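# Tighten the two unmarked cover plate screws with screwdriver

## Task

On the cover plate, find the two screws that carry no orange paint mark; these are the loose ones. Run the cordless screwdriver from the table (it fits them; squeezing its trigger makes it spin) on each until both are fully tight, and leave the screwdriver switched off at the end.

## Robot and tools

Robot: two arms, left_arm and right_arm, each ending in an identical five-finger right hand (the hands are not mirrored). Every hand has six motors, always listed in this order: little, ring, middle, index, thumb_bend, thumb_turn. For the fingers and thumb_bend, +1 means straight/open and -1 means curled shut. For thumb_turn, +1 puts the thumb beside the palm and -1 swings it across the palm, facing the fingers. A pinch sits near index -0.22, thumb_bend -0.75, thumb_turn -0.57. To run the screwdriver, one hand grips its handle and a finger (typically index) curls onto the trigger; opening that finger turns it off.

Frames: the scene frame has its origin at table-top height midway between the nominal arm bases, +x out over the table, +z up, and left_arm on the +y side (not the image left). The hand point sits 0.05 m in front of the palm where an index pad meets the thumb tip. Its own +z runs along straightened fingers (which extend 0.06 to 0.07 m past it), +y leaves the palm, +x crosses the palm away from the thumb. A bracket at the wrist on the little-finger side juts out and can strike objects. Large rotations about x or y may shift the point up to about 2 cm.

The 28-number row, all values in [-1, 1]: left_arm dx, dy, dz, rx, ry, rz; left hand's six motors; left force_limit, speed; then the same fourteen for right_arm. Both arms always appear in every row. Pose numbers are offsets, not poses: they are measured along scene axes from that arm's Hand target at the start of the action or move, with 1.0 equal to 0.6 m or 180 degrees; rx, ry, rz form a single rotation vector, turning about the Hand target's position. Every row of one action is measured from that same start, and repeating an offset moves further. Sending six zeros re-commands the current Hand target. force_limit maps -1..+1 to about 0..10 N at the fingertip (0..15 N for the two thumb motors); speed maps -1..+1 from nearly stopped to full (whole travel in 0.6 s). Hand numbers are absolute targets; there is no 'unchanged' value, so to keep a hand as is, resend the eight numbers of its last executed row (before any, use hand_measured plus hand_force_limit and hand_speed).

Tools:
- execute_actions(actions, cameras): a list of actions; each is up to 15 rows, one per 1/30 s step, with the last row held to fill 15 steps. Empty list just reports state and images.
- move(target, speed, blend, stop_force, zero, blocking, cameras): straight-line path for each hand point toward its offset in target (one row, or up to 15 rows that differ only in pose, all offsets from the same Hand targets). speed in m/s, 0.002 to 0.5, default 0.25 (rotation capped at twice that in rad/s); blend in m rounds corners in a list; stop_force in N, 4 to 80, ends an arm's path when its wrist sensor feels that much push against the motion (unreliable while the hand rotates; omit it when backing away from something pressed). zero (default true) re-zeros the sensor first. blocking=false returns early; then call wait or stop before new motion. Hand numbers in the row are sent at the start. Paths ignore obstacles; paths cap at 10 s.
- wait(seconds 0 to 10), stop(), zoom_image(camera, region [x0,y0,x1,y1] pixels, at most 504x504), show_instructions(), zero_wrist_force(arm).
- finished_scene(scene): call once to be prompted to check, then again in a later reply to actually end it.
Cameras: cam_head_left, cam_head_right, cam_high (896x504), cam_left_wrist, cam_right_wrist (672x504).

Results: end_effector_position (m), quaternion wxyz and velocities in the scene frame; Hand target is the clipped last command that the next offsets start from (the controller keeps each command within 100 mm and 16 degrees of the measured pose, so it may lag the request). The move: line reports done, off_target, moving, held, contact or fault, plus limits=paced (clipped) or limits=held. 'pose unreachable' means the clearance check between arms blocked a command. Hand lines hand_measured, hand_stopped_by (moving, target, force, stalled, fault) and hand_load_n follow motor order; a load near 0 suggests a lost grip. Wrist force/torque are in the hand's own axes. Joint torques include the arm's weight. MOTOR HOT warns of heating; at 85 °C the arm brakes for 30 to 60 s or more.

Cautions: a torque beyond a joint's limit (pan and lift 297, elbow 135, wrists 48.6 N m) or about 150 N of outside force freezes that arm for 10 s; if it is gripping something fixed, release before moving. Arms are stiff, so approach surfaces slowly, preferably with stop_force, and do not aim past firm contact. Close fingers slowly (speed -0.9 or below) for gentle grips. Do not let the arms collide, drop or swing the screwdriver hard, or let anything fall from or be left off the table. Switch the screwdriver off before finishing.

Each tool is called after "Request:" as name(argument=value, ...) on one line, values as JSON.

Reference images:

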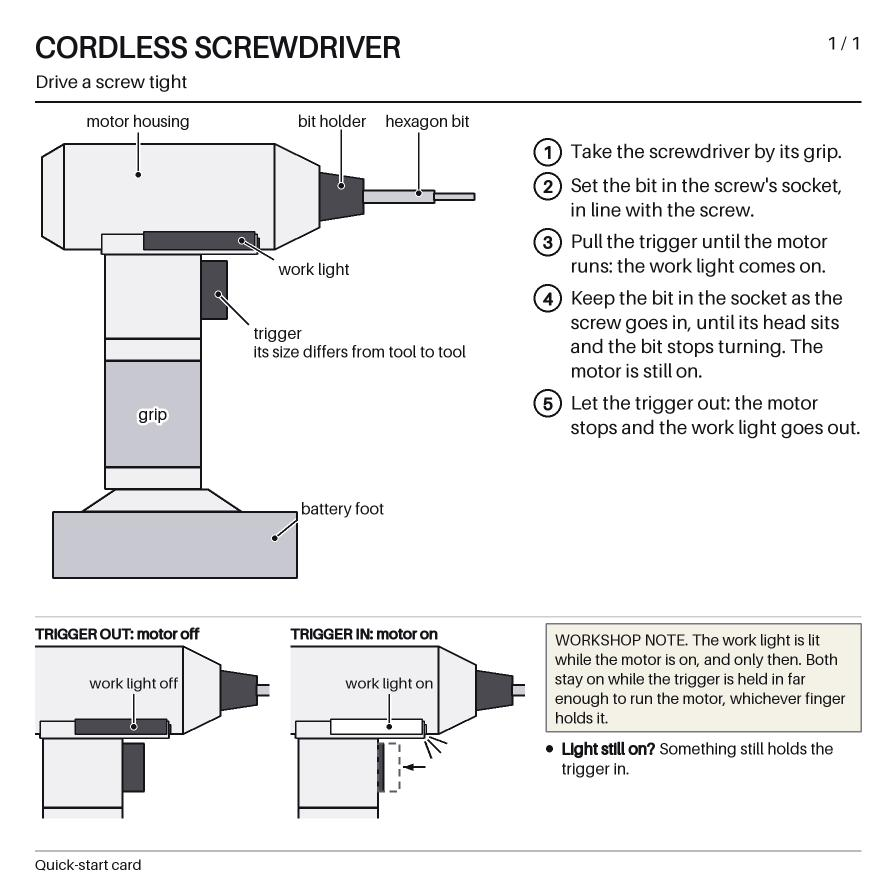

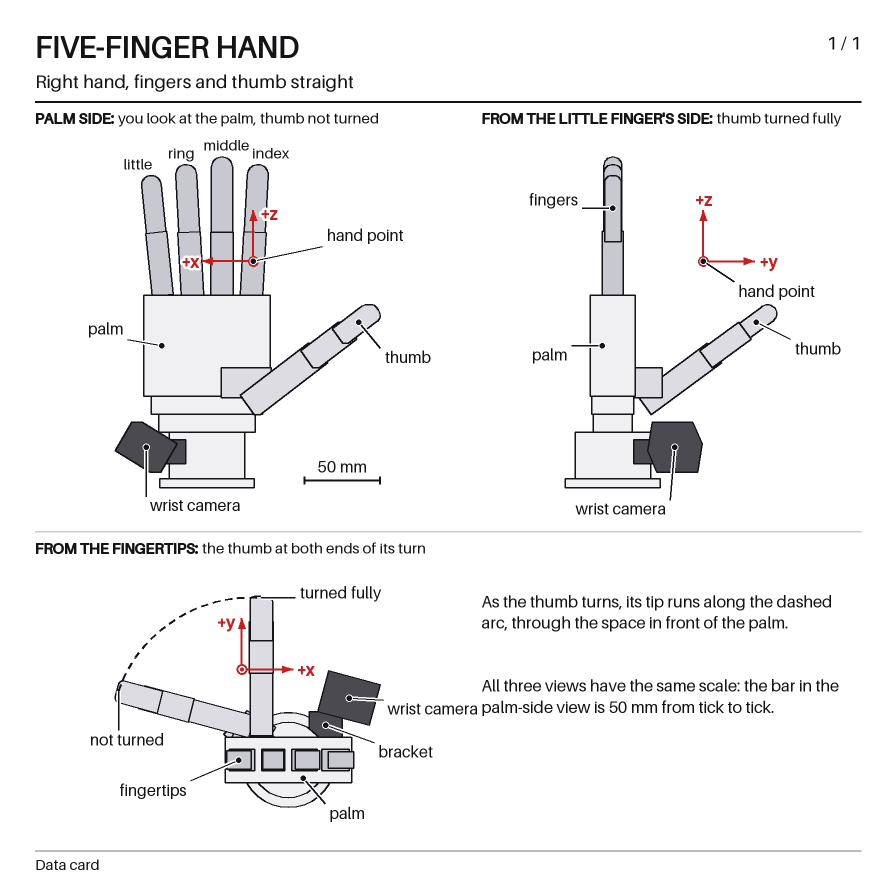

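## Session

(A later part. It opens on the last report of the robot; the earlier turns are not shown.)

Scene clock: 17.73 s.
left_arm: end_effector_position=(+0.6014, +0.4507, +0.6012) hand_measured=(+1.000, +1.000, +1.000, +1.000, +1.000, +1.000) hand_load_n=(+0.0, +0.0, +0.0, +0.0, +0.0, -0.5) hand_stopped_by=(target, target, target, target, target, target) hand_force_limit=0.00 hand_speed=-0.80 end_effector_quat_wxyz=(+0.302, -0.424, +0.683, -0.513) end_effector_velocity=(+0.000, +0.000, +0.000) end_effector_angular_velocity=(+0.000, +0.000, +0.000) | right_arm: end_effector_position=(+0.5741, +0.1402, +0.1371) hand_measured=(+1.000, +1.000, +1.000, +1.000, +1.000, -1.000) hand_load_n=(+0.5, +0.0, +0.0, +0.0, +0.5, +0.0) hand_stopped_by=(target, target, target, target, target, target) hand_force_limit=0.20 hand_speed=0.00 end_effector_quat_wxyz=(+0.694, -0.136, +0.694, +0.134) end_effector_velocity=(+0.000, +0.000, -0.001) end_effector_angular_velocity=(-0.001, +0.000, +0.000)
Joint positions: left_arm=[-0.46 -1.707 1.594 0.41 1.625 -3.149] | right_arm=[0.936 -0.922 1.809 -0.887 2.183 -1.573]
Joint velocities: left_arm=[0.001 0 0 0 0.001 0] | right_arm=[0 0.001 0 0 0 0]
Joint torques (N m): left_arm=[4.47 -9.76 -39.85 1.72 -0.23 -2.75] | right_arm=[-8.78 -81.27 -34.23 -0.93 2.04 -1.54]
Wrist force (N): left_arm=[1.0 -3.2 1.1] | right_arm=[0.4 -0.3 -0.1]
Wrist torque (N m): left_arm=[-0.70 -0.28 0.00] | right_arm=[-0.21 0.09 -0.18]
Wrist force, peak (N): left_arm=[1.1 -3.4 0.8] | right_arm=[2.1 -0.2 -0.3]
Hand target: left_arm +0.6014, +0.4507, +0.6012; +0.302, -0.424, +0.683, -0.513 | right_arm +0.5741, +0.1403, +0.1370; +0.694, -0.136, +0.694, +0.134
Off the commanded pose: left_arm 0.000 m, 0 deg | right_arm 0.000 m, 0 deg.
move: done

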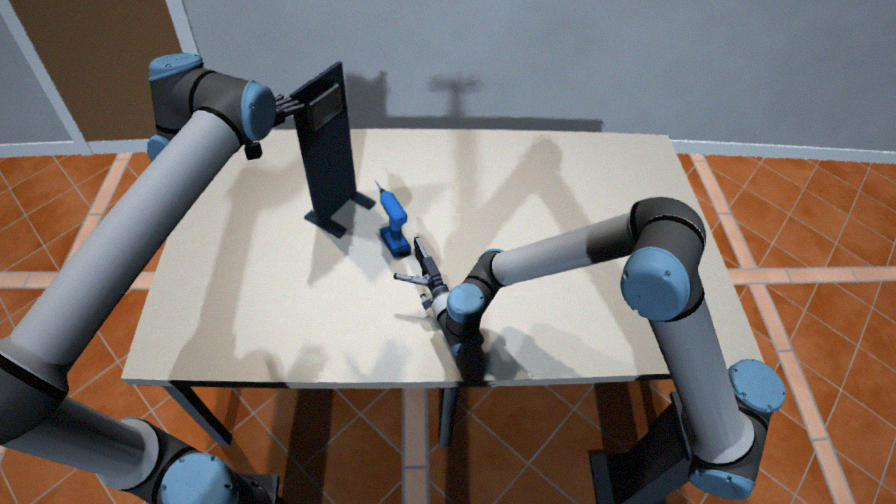

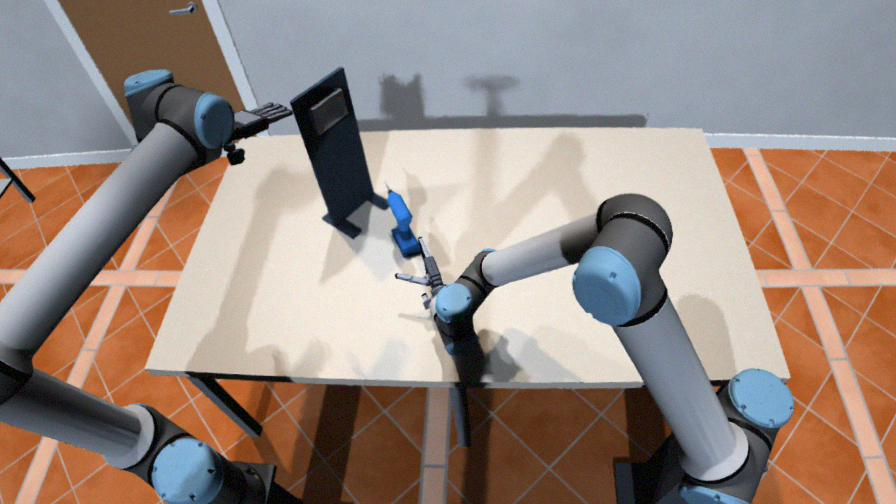

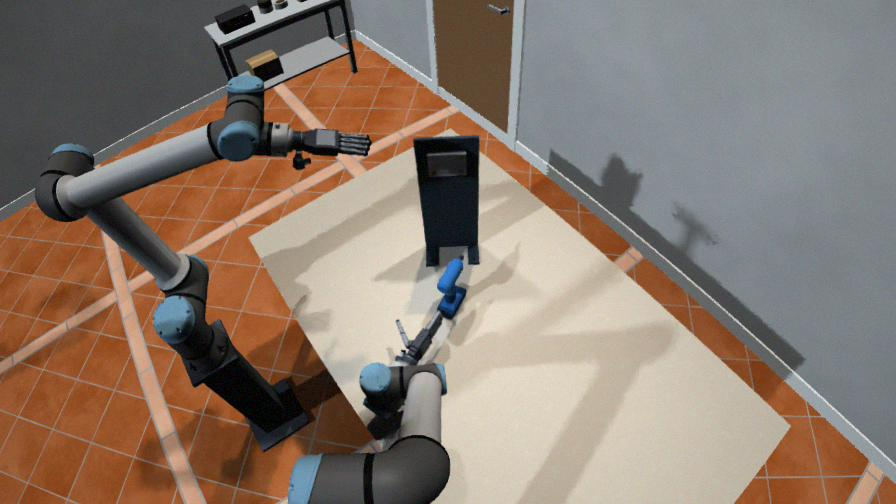

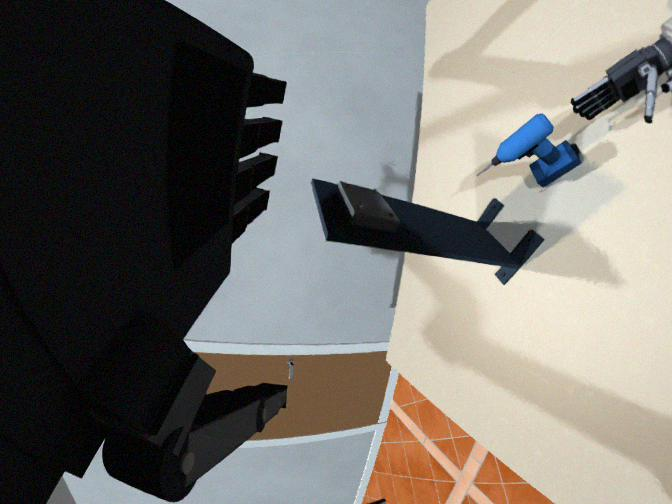

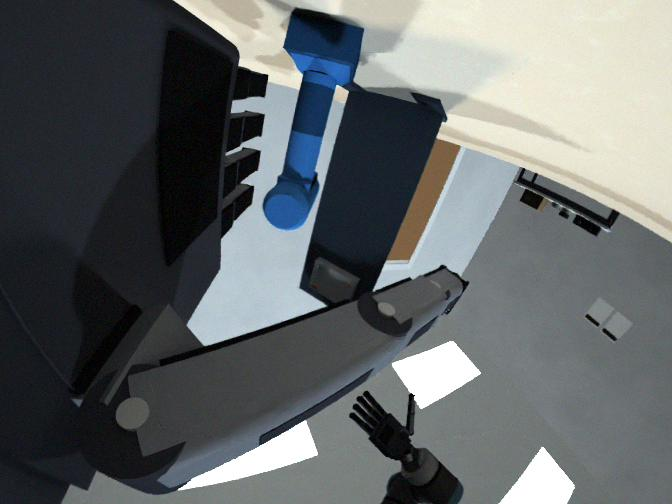

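Request:
move(target=[0,0,0,0,0,0,1,1,1,1,1,1,0,-0.8,0.08,0.013,0,0,0,0.0389,1,1,1,1,1,-1,0.2,0], speed=0.1, stop_force=6)

Request:
zoom_image(camera="cam_right_wrist", region=[220, 0, 460, 240])

Request:
zoom_image(camera="cam_left_wrist", region=[462, 20, 672, 220])

Request:
zoom_image(camera="cam_high", region=[380, 220, 530, 400])

Scene clock: 20.53 s.
left_arm: end_effector_position=(+0.6014, +0.4507, +0.6012) hand_measured=(+1.000, +1.000, +1.000, +1.000, +1.000, +1.000) hand_load_n=(+0.0, +0.0, +0.0, +0.0, +0.0, +0.0) hand_stopped_by=(target, target, target, target, target, target) hand_force_limit=0.00 hand_speed=-0.80 end_effector_quat_wxyz=(+0.302, -0.424, +0.683, -0.513) end_effector_velocity=(+0.000, +0.001, +0.000) end_effector_angular_velocity=(+0.000, -0.001, +0.001) | right_arm: end_effector_position=(+0.6221, +0.1481, +0.1371) hand_measured=(+1.000, +1.000, +1.000, +1.000, +1.000, -1.000) hand_load_n=(+0.0, +0.0, +0.0, +0.0, +0.0, -0.5) hand_stopped_by=(target, target, target, target, target, target) hand_force_limit=0.20 hand_speed=0.00 end_effector_quat_wxyz=(+0.685, -0.178, +0.684, +0.176) end_effector_velocity=(+0.000, +0.000, +0.001) end_effector_angular_velocity=(+0.002, -0.001, +0.000)
Joint positions: left_arm=[-0.46 -1.707 1.594 0.41 1.625 -3.149] | right_arm=[0.845 -0.912 1.789 -0.877 1.971 -1.573]
Joint velocities: left_arm=[0.001 0 0 -0.001 0 0.001] | right_arm=[0 -0.001 0 -0.001 0 0]
Joint torques (N m): left_arm=[-1.54 -9.48 -35.75 1.63 -0.33 -2.69] | right_arm=[12.38 -98.5 -23.58 -4.17 -1.35 1.78]
Wrist force (N): left_arm=[0.8 -2.8 1.1] | right_arm=[0.1 -0.4 0.0]
Wrist torque (N m): left_arm=[-0.63 -0.26 0.00] | right_arm=[-0.24 0.12 -0.19]
Wrist force, peak (N): left_arm=[0.8 -3.5 1.1] | right_arm=[0.6 -0.9 1.2]
Hand target: left_arm +0.6014, +0.4507, +0.6012; +0.302, -0.424, +0.683, -0.513 | right_arm +0.6221, +0.1482, +0.1371; +0.685, -0.178, +0.684, +0.176
Off the commanded pose: left_arm 0.000 m, 0 deg | right_arm 0.000 m, 0 deg.
move: done

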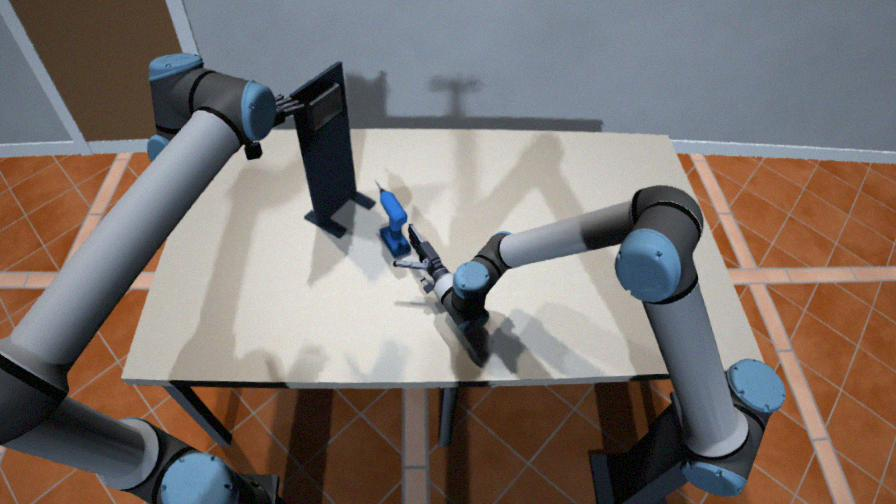

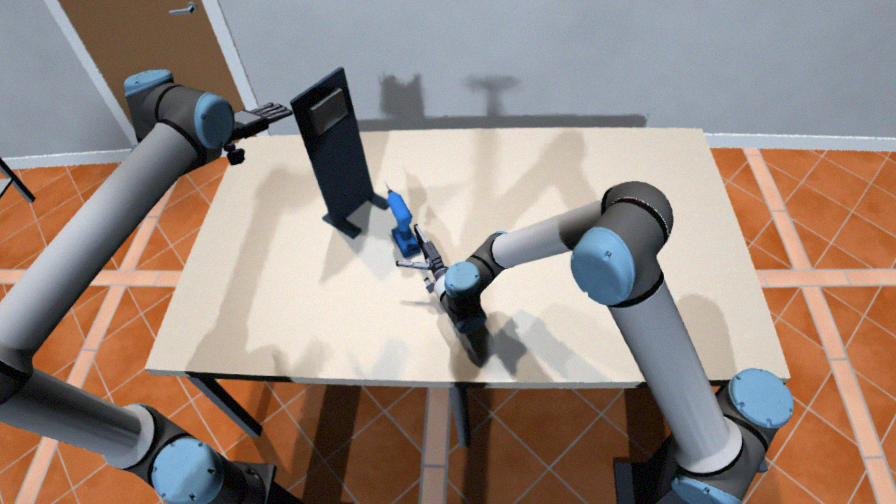

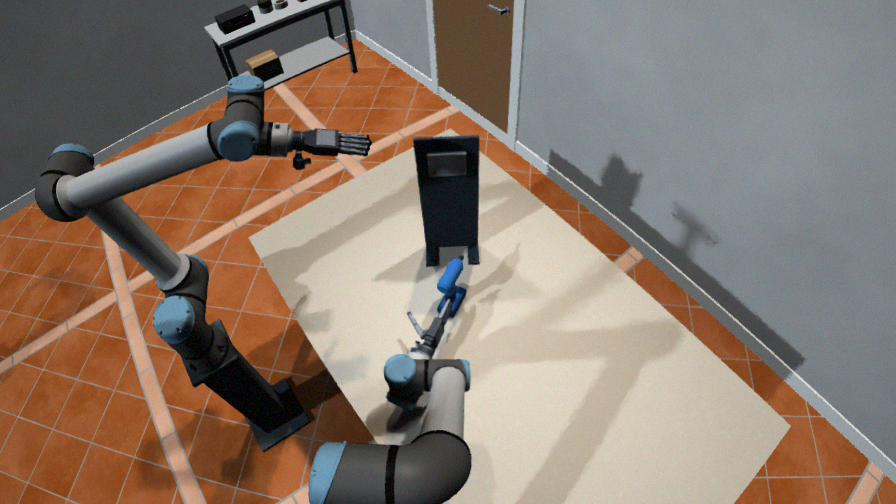

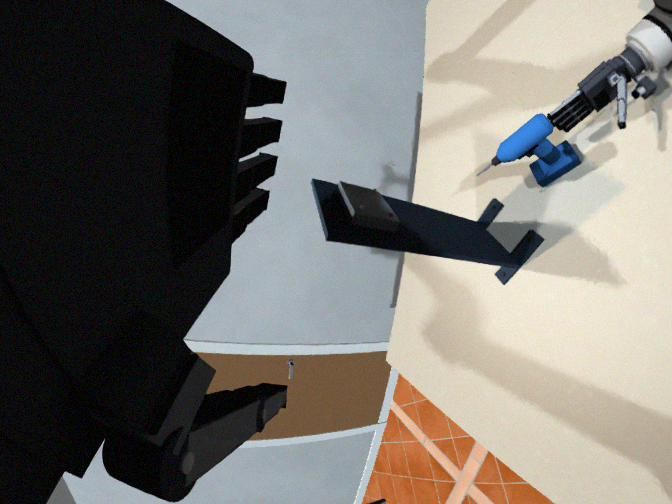

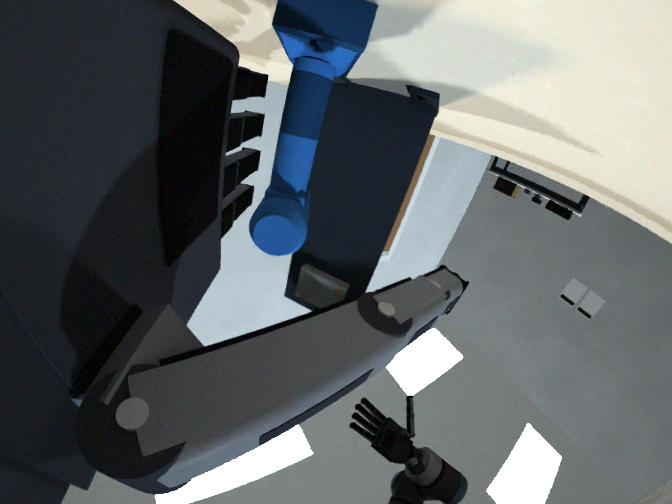

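Scaled by 2.100 from the camera's 672x504 image, which has a finer 960x720 frame.

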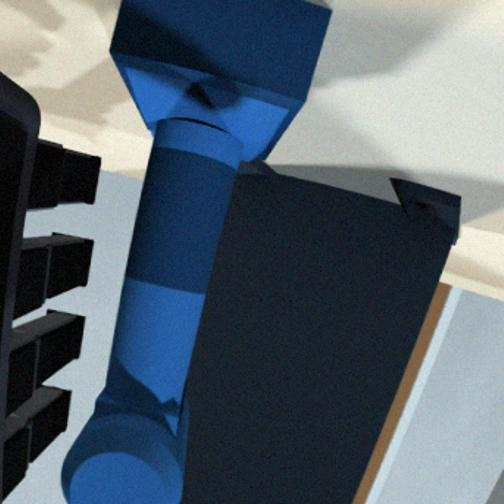

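Scaled by 2.400 from the camera's 672x504 image, which has a finer 960x720 frame.

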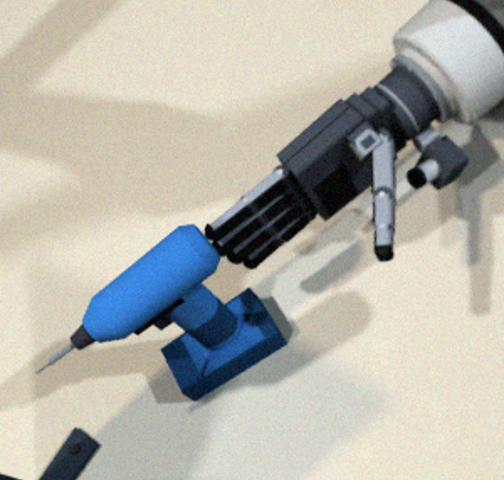

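Scaled by 2.800.

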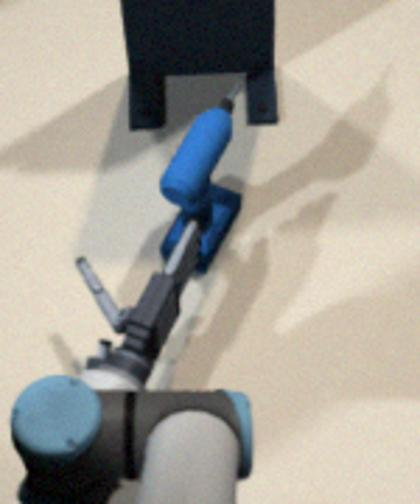

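Request:
move(target=[[0,0,0,0,0,0,1,1,1,1,1,1,0,-0.8,0.0057,-0.0102,0,0,0,0,1,1,1,1,1,-1,0.2,0],[0,0,0,0,0,0,1,1,1,1,1,1,0,-0.8,0.1515,0.0706,0,0,0,0,1,1,1,1,1,-1,0.2,0]], speed=0.06, stop_force=4)

Request:
zoom_image(camera="cam_left_wrist", region=[462, 20, 672, 220])

Request:
zoom_image(camera="cam_high", region=[380, 220, 530, 400])

Scene clock: 23.73 s.
left_arm: end_effector_position=(+0.6014, +0.4507, +0.6012) hand_measured=(+1.000, +1.000, +1.000, +1.000, +1.000, +1.000) hand_load_n=(+0.0, +0.0, +0.0, +0.0, +0.0, -0.5) hand_stopped_by=(target, target, target, target, target, target) hand_force_limit=0.00 hand_speed=-0.80 end_effector_quat_wxyz=(+0.302, -0.424, +0.683, -0.513) end_effector_velocity=(+0.000, +0.001, +0.000) end_effector_angular_velocity=(+0.000, +0.000, +0.002) | right_arm: end_effector_position=(+0.7129, +0.1907, +0.1371) hand_measured=(+1.000, +1.000, +1.000, +1.000, +1.000, -1.000) hand_load_n=(+0.0, +0.0, +0.0, +0.0, +0.0, -0.5) hand_stopped_by=(target, target, target, target, target, target) hand_force_limit=0.20 hand_speed=0.00 end_effector_quat_wxyz=(+0.685, -0.178, +0.684, +0.176) end_effector_velocity=(+0.000, +0.000, +0.001) end_effector_angular_velocity=(+0.001, -0.001, +0.000)
Joint positions: left_arm=[-0.46 -1.707 1.594 0.41 1.625 -3.149] | right_arm=[0.791 -0.822 1.606 -0.784 1.916 -1.573]
Joint velocities: left_arm=[0.001 0 0 0 0 -0.001] | right_arm=[0 -0.001 0 0 0 0]
Joint torques (N m): left_arm=[-6.28 -8.93 -33.71 1.57 -0.3 -2.75] | right_arm=[14.36 -107.82 -32.25 -4.07 2.16 1.58]
Wrist force (N): left_arm=[1.0 -3.4 1.1] | right_arm=[0.0 -0.4 0.3]
Wrist torque (N m): left_arm=[-0.71 -0.28 0.00] | right_arm=[-0.28 0.12 -0.20]
Wrist force, peak (N): left_arm=[1.0 -3.4 1.1] | right_arm=[0.6 -1.3 -1.0]
Hand target: left_arm +0.6014, +0.4507, +0.6012; +0.302, -0.424, +0.683, -0.513 | right_arm +0.7129, +0.1907, +0.1371; +0.685, -0.178, +0.684, +0.176
Off the commanded pose: left_arm 0.000 m, 0 deg | right_arm 0.000 m, 0 deg.
move: done

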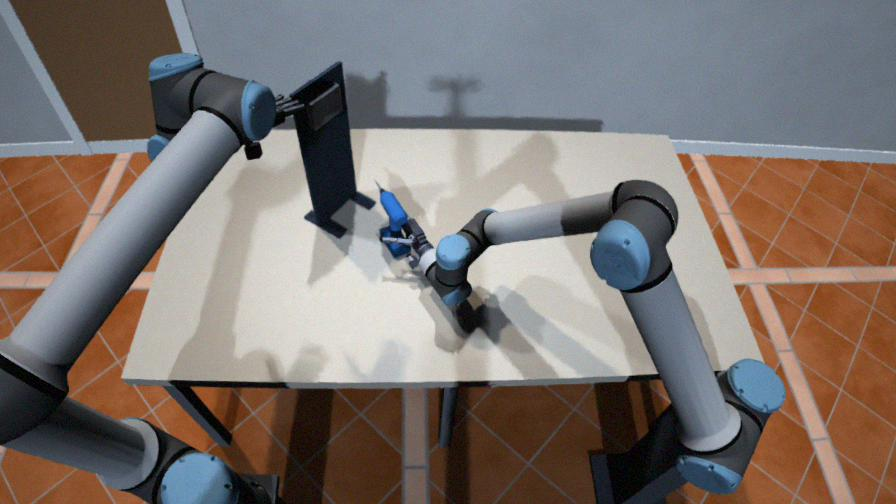

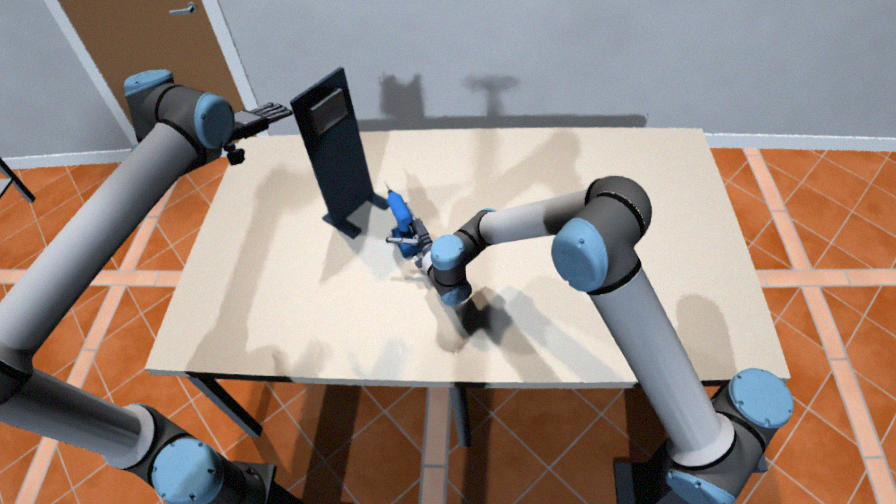

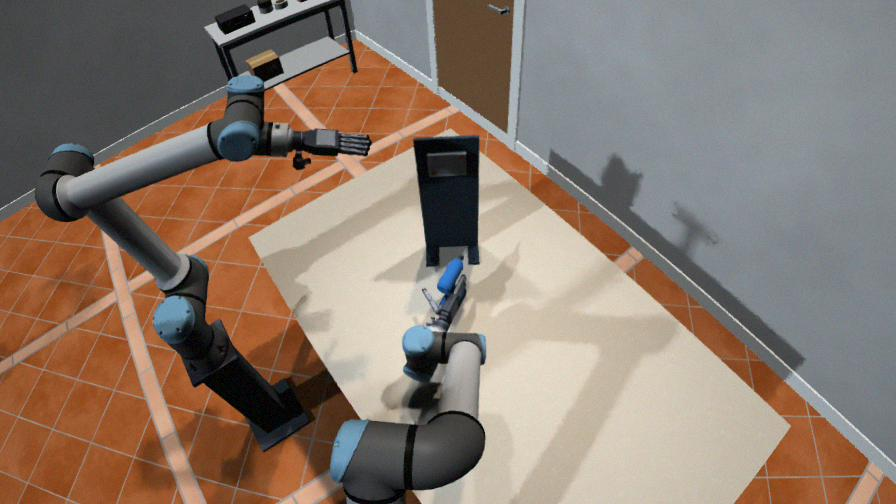

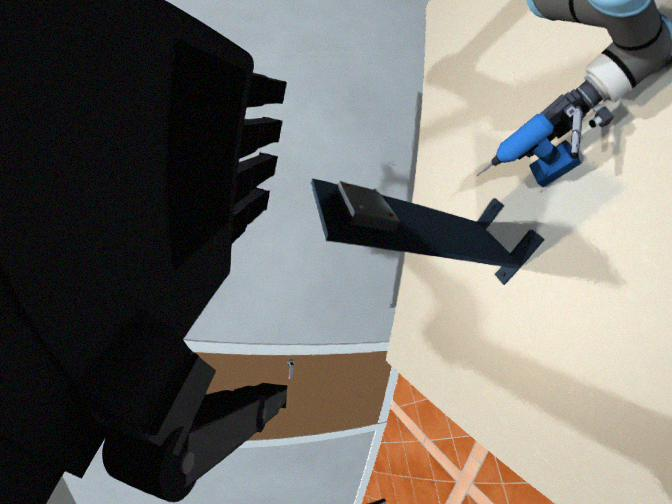

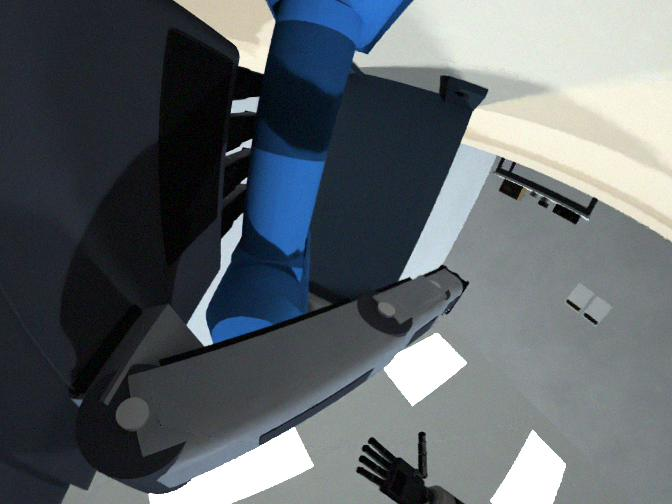

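Scaled by 2.400 from the camera's 672x504 image, which has a finer 960x720 frame.

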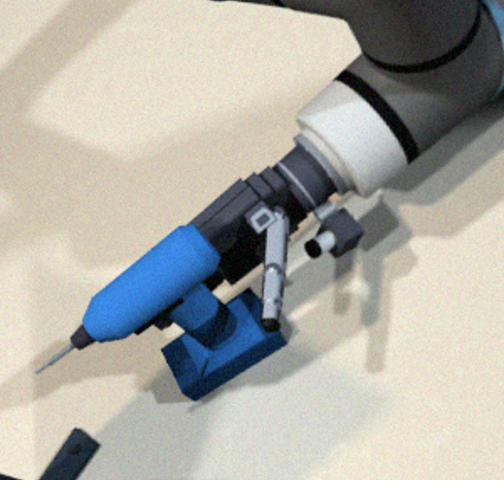

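Scaled by 2.800.

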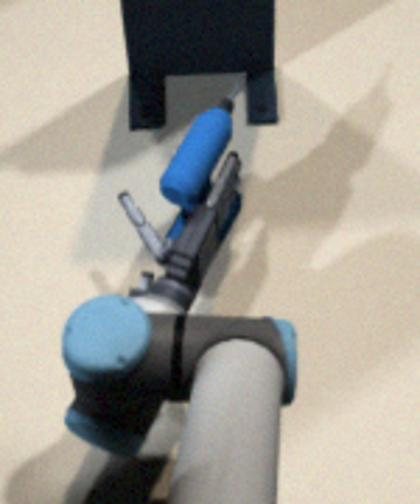

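Request:
move(target=[0,0,0,0,0,0,1,1,1,1,1,1,0,-0.8,0.0875,0.0485,0,0,0,0,1,1,1,1,1,-1,0.2,0], speed=0.04, stop_force=4)

Request:
zoom_image(camera="cam_left_wrist", region=[462, 20, 672, 220])

Request:
zoom_image(camera="cam_high", region=[380, 220, 530, 400])

Scene clock: 26.67 s.
left_arm: end_effector_position=(+0.6014, +0.4507, +0.6012) hand_measured=(+1.000, +1.000, +1.000, +1.000, +1.000, +1.000) hand_load_n=(+0.0, -0.5, +0.0, +0.0, -0.5, +0.0) hand_stopped_by=(target, target, target, target, target, target) hand_force_limit=0.00 hand_speed=-0.80 end_effector_quat_wxyz=(+0.302, -0.424, +0.683, -0.513) end_effector_velocity=(+0.000, +0.000, +0.000) end_effector_angular_velocity=(+0.000, +0.000, +0.001) | right_arm: end_effector_position=(+0.7654, +0.2198, +0.1372) hand_measured=(+1.000, +1.000, +1.000, +1.000, +1.000, -1.000) hand_load_n=(+0.0, +0.0, -0.5, +0.0, +0.0, +0.0) hand_stopped_by=(target, target, target, target, target, target) hand_force_limit=0.20 hand_speed=0.00 end_effector_quat_wxyz=(+0.685, -0.178, +0.684, +0.176) end_effector_velocity=(+0.000, +0.000, -0.001) end_effector_angular_velocity=(-0.001, +0.000, +0.000)
Joint positions: left_arm=[-0.46 -1.707 1.594 0.41 1.625 -3.149] | right_arm=[0.767 -0.759 1.478 -0.719 1.893 -1.573]
Joint velocities: left_arm=[0 0 0 0 0 0] | right_arm=[0 0.001 0 0 0 0]
Joint torques (N m): left_arm=[-11.02 -12.08 -33.24 1.54 -0.21 -2.26] | right_arm=[14.66 -114.69 -29.09 -3.97 2.03 1.48]
Wrist force (N): left_arm=[1.1 -3.1 1.0] | right_arm=[0.2 -1.0 0.4]
Wrist torque (N m): left_arm=[-0.67 -0.29 0.01] | right_arm=[-0.27 0.11 -0.18]
Wrist force, peak (N): left_arm=[1.1 -3.3 1.2] | right_arm=[0.1 -2.5 -1.1]
Hand target: left_arm +0.6014, +0.4507, +0.6012; +0.302, -0.424, +0.683, -0.513 | right_arm +0.7654, +0.2198, +0.1372; +0.685, -0.178, +0.684, +0.176
Off the commanded pose: left_arm 0.000 m, 0 deg | right_arm 0.000 m, 0 deg.
move: done

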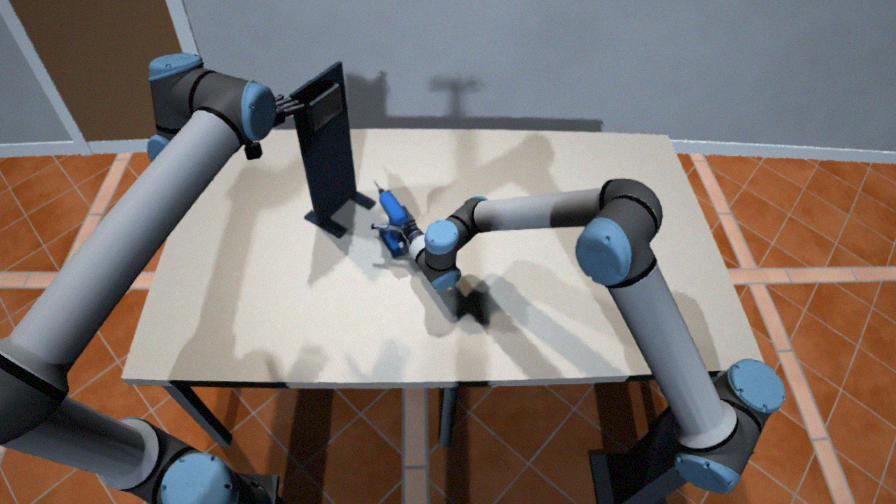

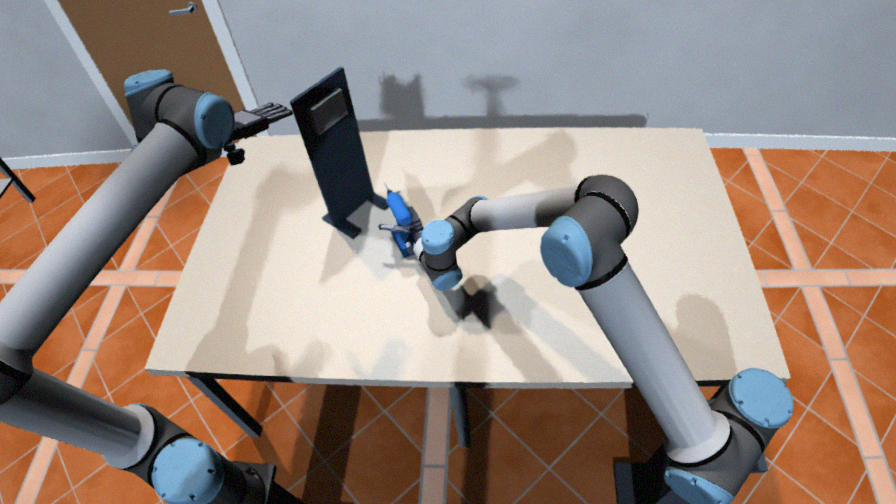

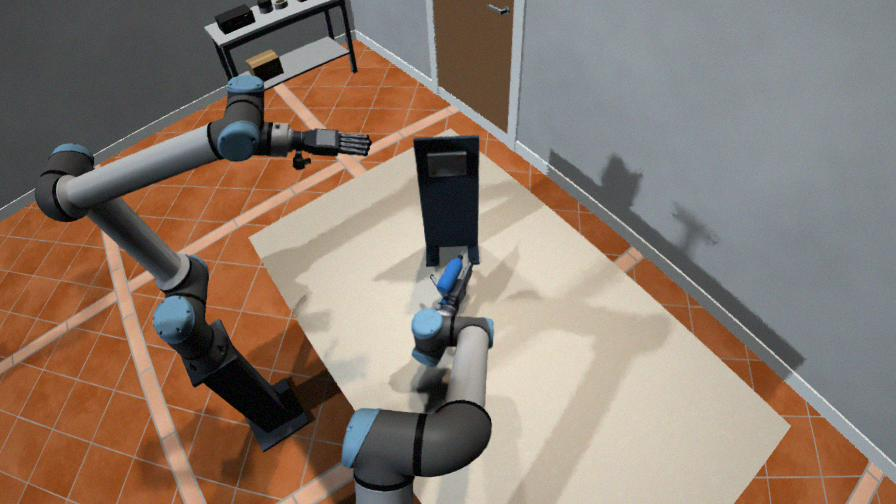

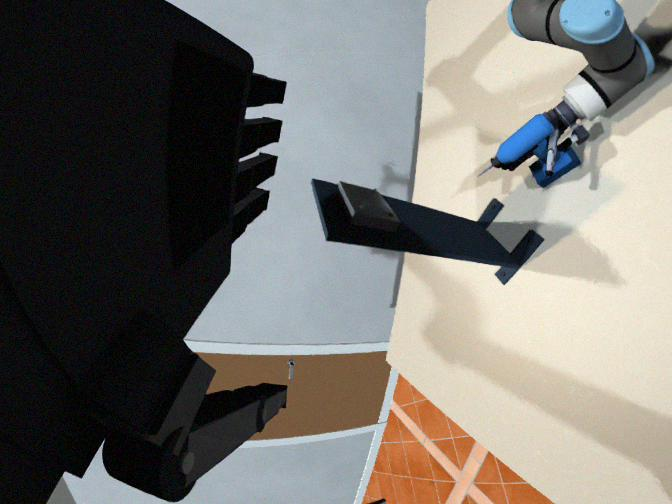

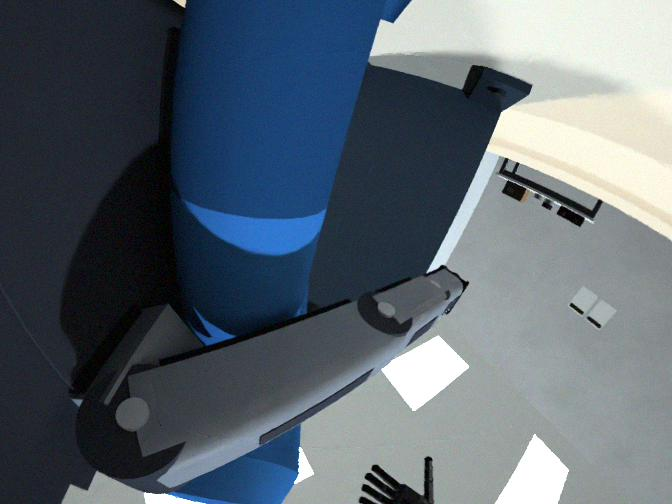

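Scaled by 2.400 from the camera's 672x504 image, which has a finer 960x720 frame.

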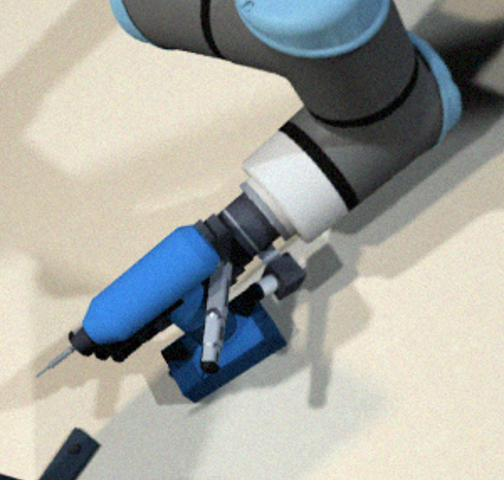

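Scaled by 2.800.

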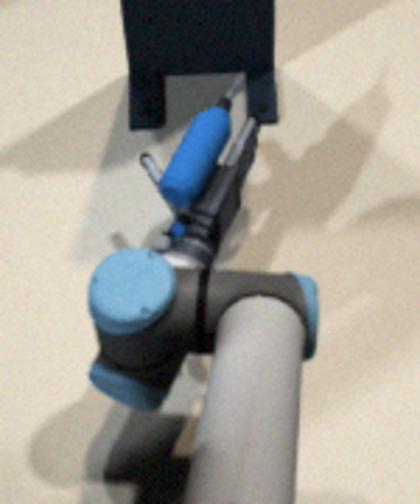

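Request:
move(target=[0,0,0,0,0,0,1,1,1,1,1,1,0,-0.8,0,0,0,0,0,0,1,1,1,1,-0.97,-1,-0.5,-0.85], cameras=["cam_right_wrist"])

Request:
zoom_image(camera="cam_right_wrist", region=[100, 0, 500, 504])

Scene clock: 32.63 s.
left_arm: end_effector_position=(+0.6014, +0.4507, +0.6012) hand_measured=(+1.000, +1.000, +1.000, +1.000, +1.000, +1.000) hand_load_n=(+0.0, +0.0, +0.0, +0.0, +0.0, +0.0) hand_stopped_by=(target, target, target, target, target, target) hand_force_limit=0.00 hand_speed=-0.80 end_effector_quat_wxyz=(+0.302, -0.424, +0.683, -0.513) end_effector_velocity=(+0.000, +0.000, +0.000) end_effector_angular_velocity=(-0.001, +0.000, +0.000) | right_arm: end_effector_position=(+0.7654, +0.2198, +0.1372) hand_measured=(+1.000, +1.000, +1.000, +1.000, +0.148, -1.000) hand_load_n=(+0.0, +0.0, +0.0, +0.0, +1.0, +0.0) hand_stopped_by=(target, target, target, target, moving, target) hand_force_limit=-0.50 hand_speed=-0.85 end_effector_quat_wxyz=(+0.685, -0.178, +0.684, +0.176) end_effector_velocity=(+0.000, +0.000, -0.002) end_effector_angular_velocity=(-0.001, +0.000, +0.001)
Joint positions: left_arm=[-0.46 -1.707 1.594 0.41 1.625 -3.149] | right_arm=[0.767 -0.759 1.478 -0.719 1.893 -1.573]
Joint velocities: left_arm=[0 0 0 0 0 -0.001] | right_arm=[0 0.002 0 -0.001 -0.001 0]
Joint torques (N m): left_arm=[-10.59 -9.99 -34.9 0.93 -0.28 -2.25] | right_arm=[10.87 -112.51 -38.18 -0.79 2.08 0.82]
Wrist force (N): left_arm=[1.0 -3.2 1.2] | right_arm=[0.5 0.2 -0.8]
Wrist torque (N m): left_arm=[-0.69 -0.28 0.00] | right_arm=[-0.10 0.10 -0.11]
Wrist force, peak (N): left_arm=[1.0 -3.6 0.9] | right_arm=[0.5 -1.3 1.0]
Hand target: left_arm +0.6014, +0.4507, +0.6012; +0.302, -0.424, +0.683, -0.513 | right_arm +0.7654, +0.2198, +0.1372; +0.685, -0.178, +0.684, +0.176
Off the commanded pose: left_arm 0.000 m, 0 deg | right_arm 0.000 m, 0 deg.
move: moving (right_arm; no rest 5 s after the path's end)
Images, in order (width x height): cam_right_wrist 672x504.

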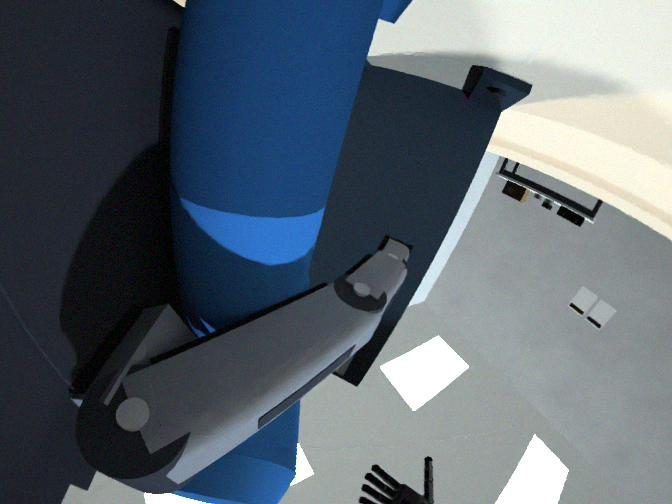

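Scaled by 1.000.

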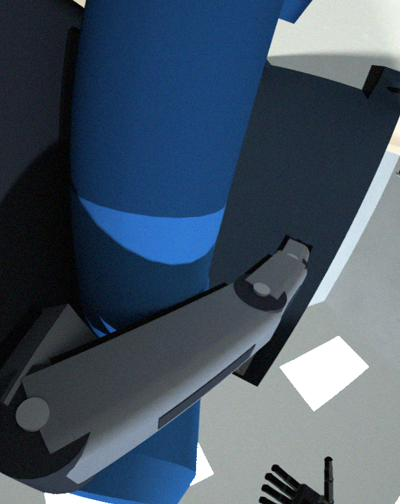

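Continue closing the thumb.

Request:
move(target=[0,0,0,0,0,0,1,1,1,1,1,1,0,-0.8,0,0,0,0,0,0,1,1,1,1,-0.97,-1,-0.5,-0.7], cameras=["cam_right_wrist"])

Scene clock: 33.40 s.
left_arm: end_effector_position=(+0.6014, +0.4507, +0.6012) hand_measured=(+1.000, +1.000, +1.000, +1.000, +1.000, +1.000) hand_load_n=(+0.0, +0.0, +0.0, +0.0, +0.0, +0.0) hand_stopped_by=(target, target, target, target, target, target) hand_force_limit=0.00 hand_speed=-0.80 end_effector_quat_wxyz=(+0.302, -0.424, +0.683, -0.513) end_effector_velocity=(+0.000, +0.001, +0.000) end_effector_angular_velocity=(+0.000, +0.001, +0.001) | right_arm: end_effector_position=(+0.7654, +0.2198, +0.1372) hand_measured=(+1.000, +1.000, +1.000, +1.000, +0.076, -1.000) hand_load_n=(+0.0, +0.0, +0.0, +0.0, +4.0, +1.0) hand_stopped_by=(target, target, target, target, force, target) hand_force_limit=-0.50 hand_speed=-0.70 end_effector_quat_wxyz=(+0.685, -0.178, +0.684, +0.176) end_effector_velocity=(+0.000, +0.000, +0.000) end_effector_angular_velocity=(+0.000, +0.000, +0.000)
Joint positions: left_arm=[-0.46 -1.707 1.594 0.41 1.625 -3.149] | right_arm=[0.767 -0.759 1.478 -0.719 1.893 -1.573]
Joint velocities: left_arm=[0.001 0 0 0 0 0] | right_arm=[0 0 0 -0.001 0 0]
Joint torques (N m): left_arm=[-7.39 -9.86 -35.79 1.07 -0.04 -2.21] | right_arm=[8.61 -112.94 -38.25 -0.74 2.11 0.59]
Wrist force (N): left_arm=[0.9 -3.1 0.8] | right_arm=[1.2 0.8 -0.3]
Wrist torque (N m): left_arm=[-0.66 -0.26 0.00] | right_arm=[-0.13 0.19 0.13]
Wrist force, peak (N): left_arm=[0.8 -3.4 1.2] | right_arm=[1.3 1.0 -0.5]
Hand target: left_arm +0.6014, +0.4507, +0.6012; +0.302, -0.424, +0.683, -0.513 | right_arm +0.7654, +0.2198, +0.1372; +0.685, -0.178, +0.684, +0.176
Off the commanded pose: left_arm 0.000 m, 0 deg | right_arm 0.000 m, 0 deg.
move: done
Images, in order (width x height): cam_right_wrist 672x504.

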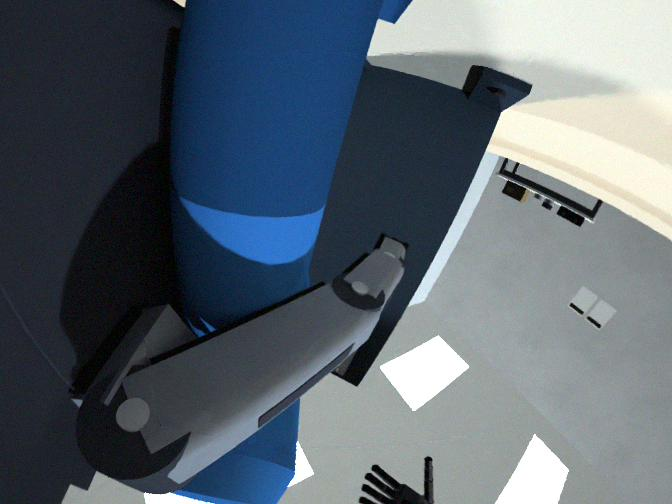

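Request:
move(target=[0,0,0,0,0,0,1,1,1,1,1,1,0,-0.8,0,0,0,0,0,0,-0.97,-0.97,-0.97,0.5,-0.97,-1,-0.3,-0.6], cameras=["cam_right_wrist","cam_left_wrist"])

Request:
zoom_image(camera="cam_left_wrist", region=[462, 80, 622, 220])

Scene clock: 36.60 s.
left_arm: end_effector_position=(+0.6014, +0.4507, +0.6012) hand_measured=(+1.000, +1.000, +1.000, +1.000, +1.000, +1.000) hand_load_n=(-0.5, +0.0, +0.0, +0.0, +0.0, +0.0) hand_stopped_by=(target, target, target, target, target, target) hand_force_limit=0.00 hand_speed=-0.80 end_effector_quat_wxyz=(+0.302, -0.424, +0.683, -0.513) end_effector_velocity=(+0.000, +0.000, +0.000) end_effector_angular_velocity=(-0.002, +0.001, +0.000) | right_arm: end_effector_position=(+0.7654, +0.2199, +0.1372) hand_measured=(-0.864, -0.862, -0.642, +0.500, +0.076, -1.000) hand_load_n=(+3.5, +7.0, +3.5, +0.0, +4.0, +0.5) hand_stopped_by=(force, force, force, target, force, target) hand_force_limit=-0.30 hand_speed=-0.60 end_effector_quat_wxyz=(+0.685, -0.178, +0.684, +0.176) end_effector_velocity=(+0.000, +0.000, +0.000) end_effector_angular_velocity=(-0.001, +0.001, +0.000)
Joint positions: left_arm=[-0.46 -1.707 1.594 0.41 1.625 -3.149] | right_arm=[0.767 -0.759 1.478 -0.719 1.893 -1.573]
Joint velocities: left_arm=[0 0 0 0 0.001 -0.002] | right_arm=[0 0 0 0.002 0 0]
Joint torques (N m): left_arm=[-14.33 -10.63 -34.79 0.74 -0.31 -2.35] | right_arm=[-1.61 -110.42 -36.31 -1.29 1.84 0.05]
Wrist force (N): left_arm=[1.6 -3.1 1.2] | right_arm=[-0.9 0.7 -0.6]
Wrist torque (N m): left_arm=[-0.68 -0.38 0.04] | right_arm=[-0.23 -0.32 0.20]
Wrist force, peak (N): left_arm=[1.0 -3.5 0.9] | right_arm=[1.7 0.6 1.6]
Hand target: left_arm +0.6014, +0.4507, +0.6012; +0.302, -0.424, +0.683, -0.513 | right_arm +0.7654, +0.2198, +0.1372; +0.685, -0.178, +0.684, +0.176
Off the commanded pose: left_arm 0.000 m, 0 deg | right_arm 0.000 m, 0 deg.
move: done
Images, in order (width x height): cam_left_wrist 672x504, cam_right_wrist 672x504.

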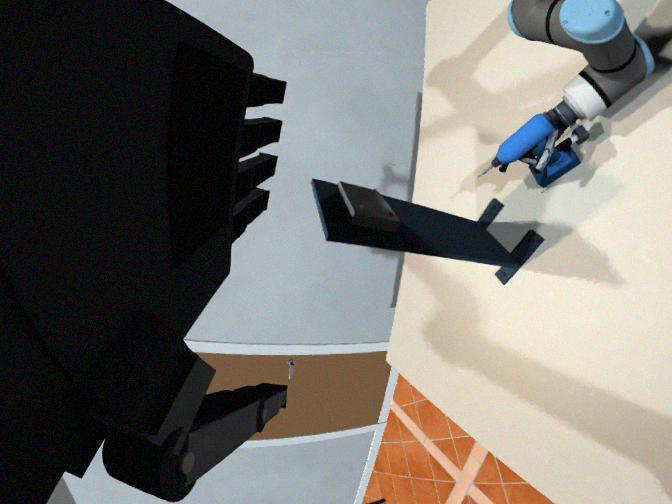

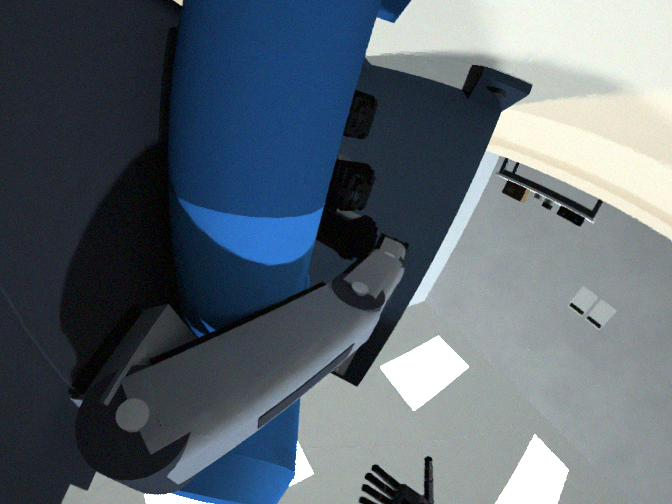

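Scaled by 3.150 from the camera's 672x504 image, which has a finer 960x720 frame.

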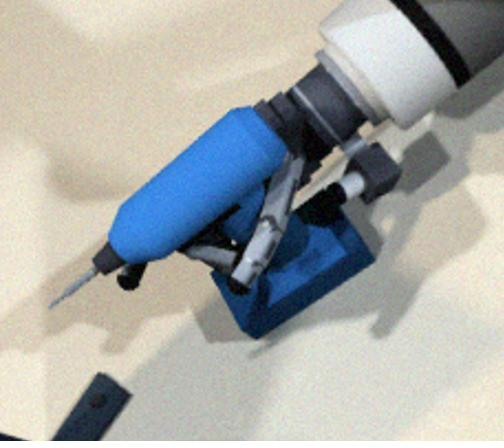

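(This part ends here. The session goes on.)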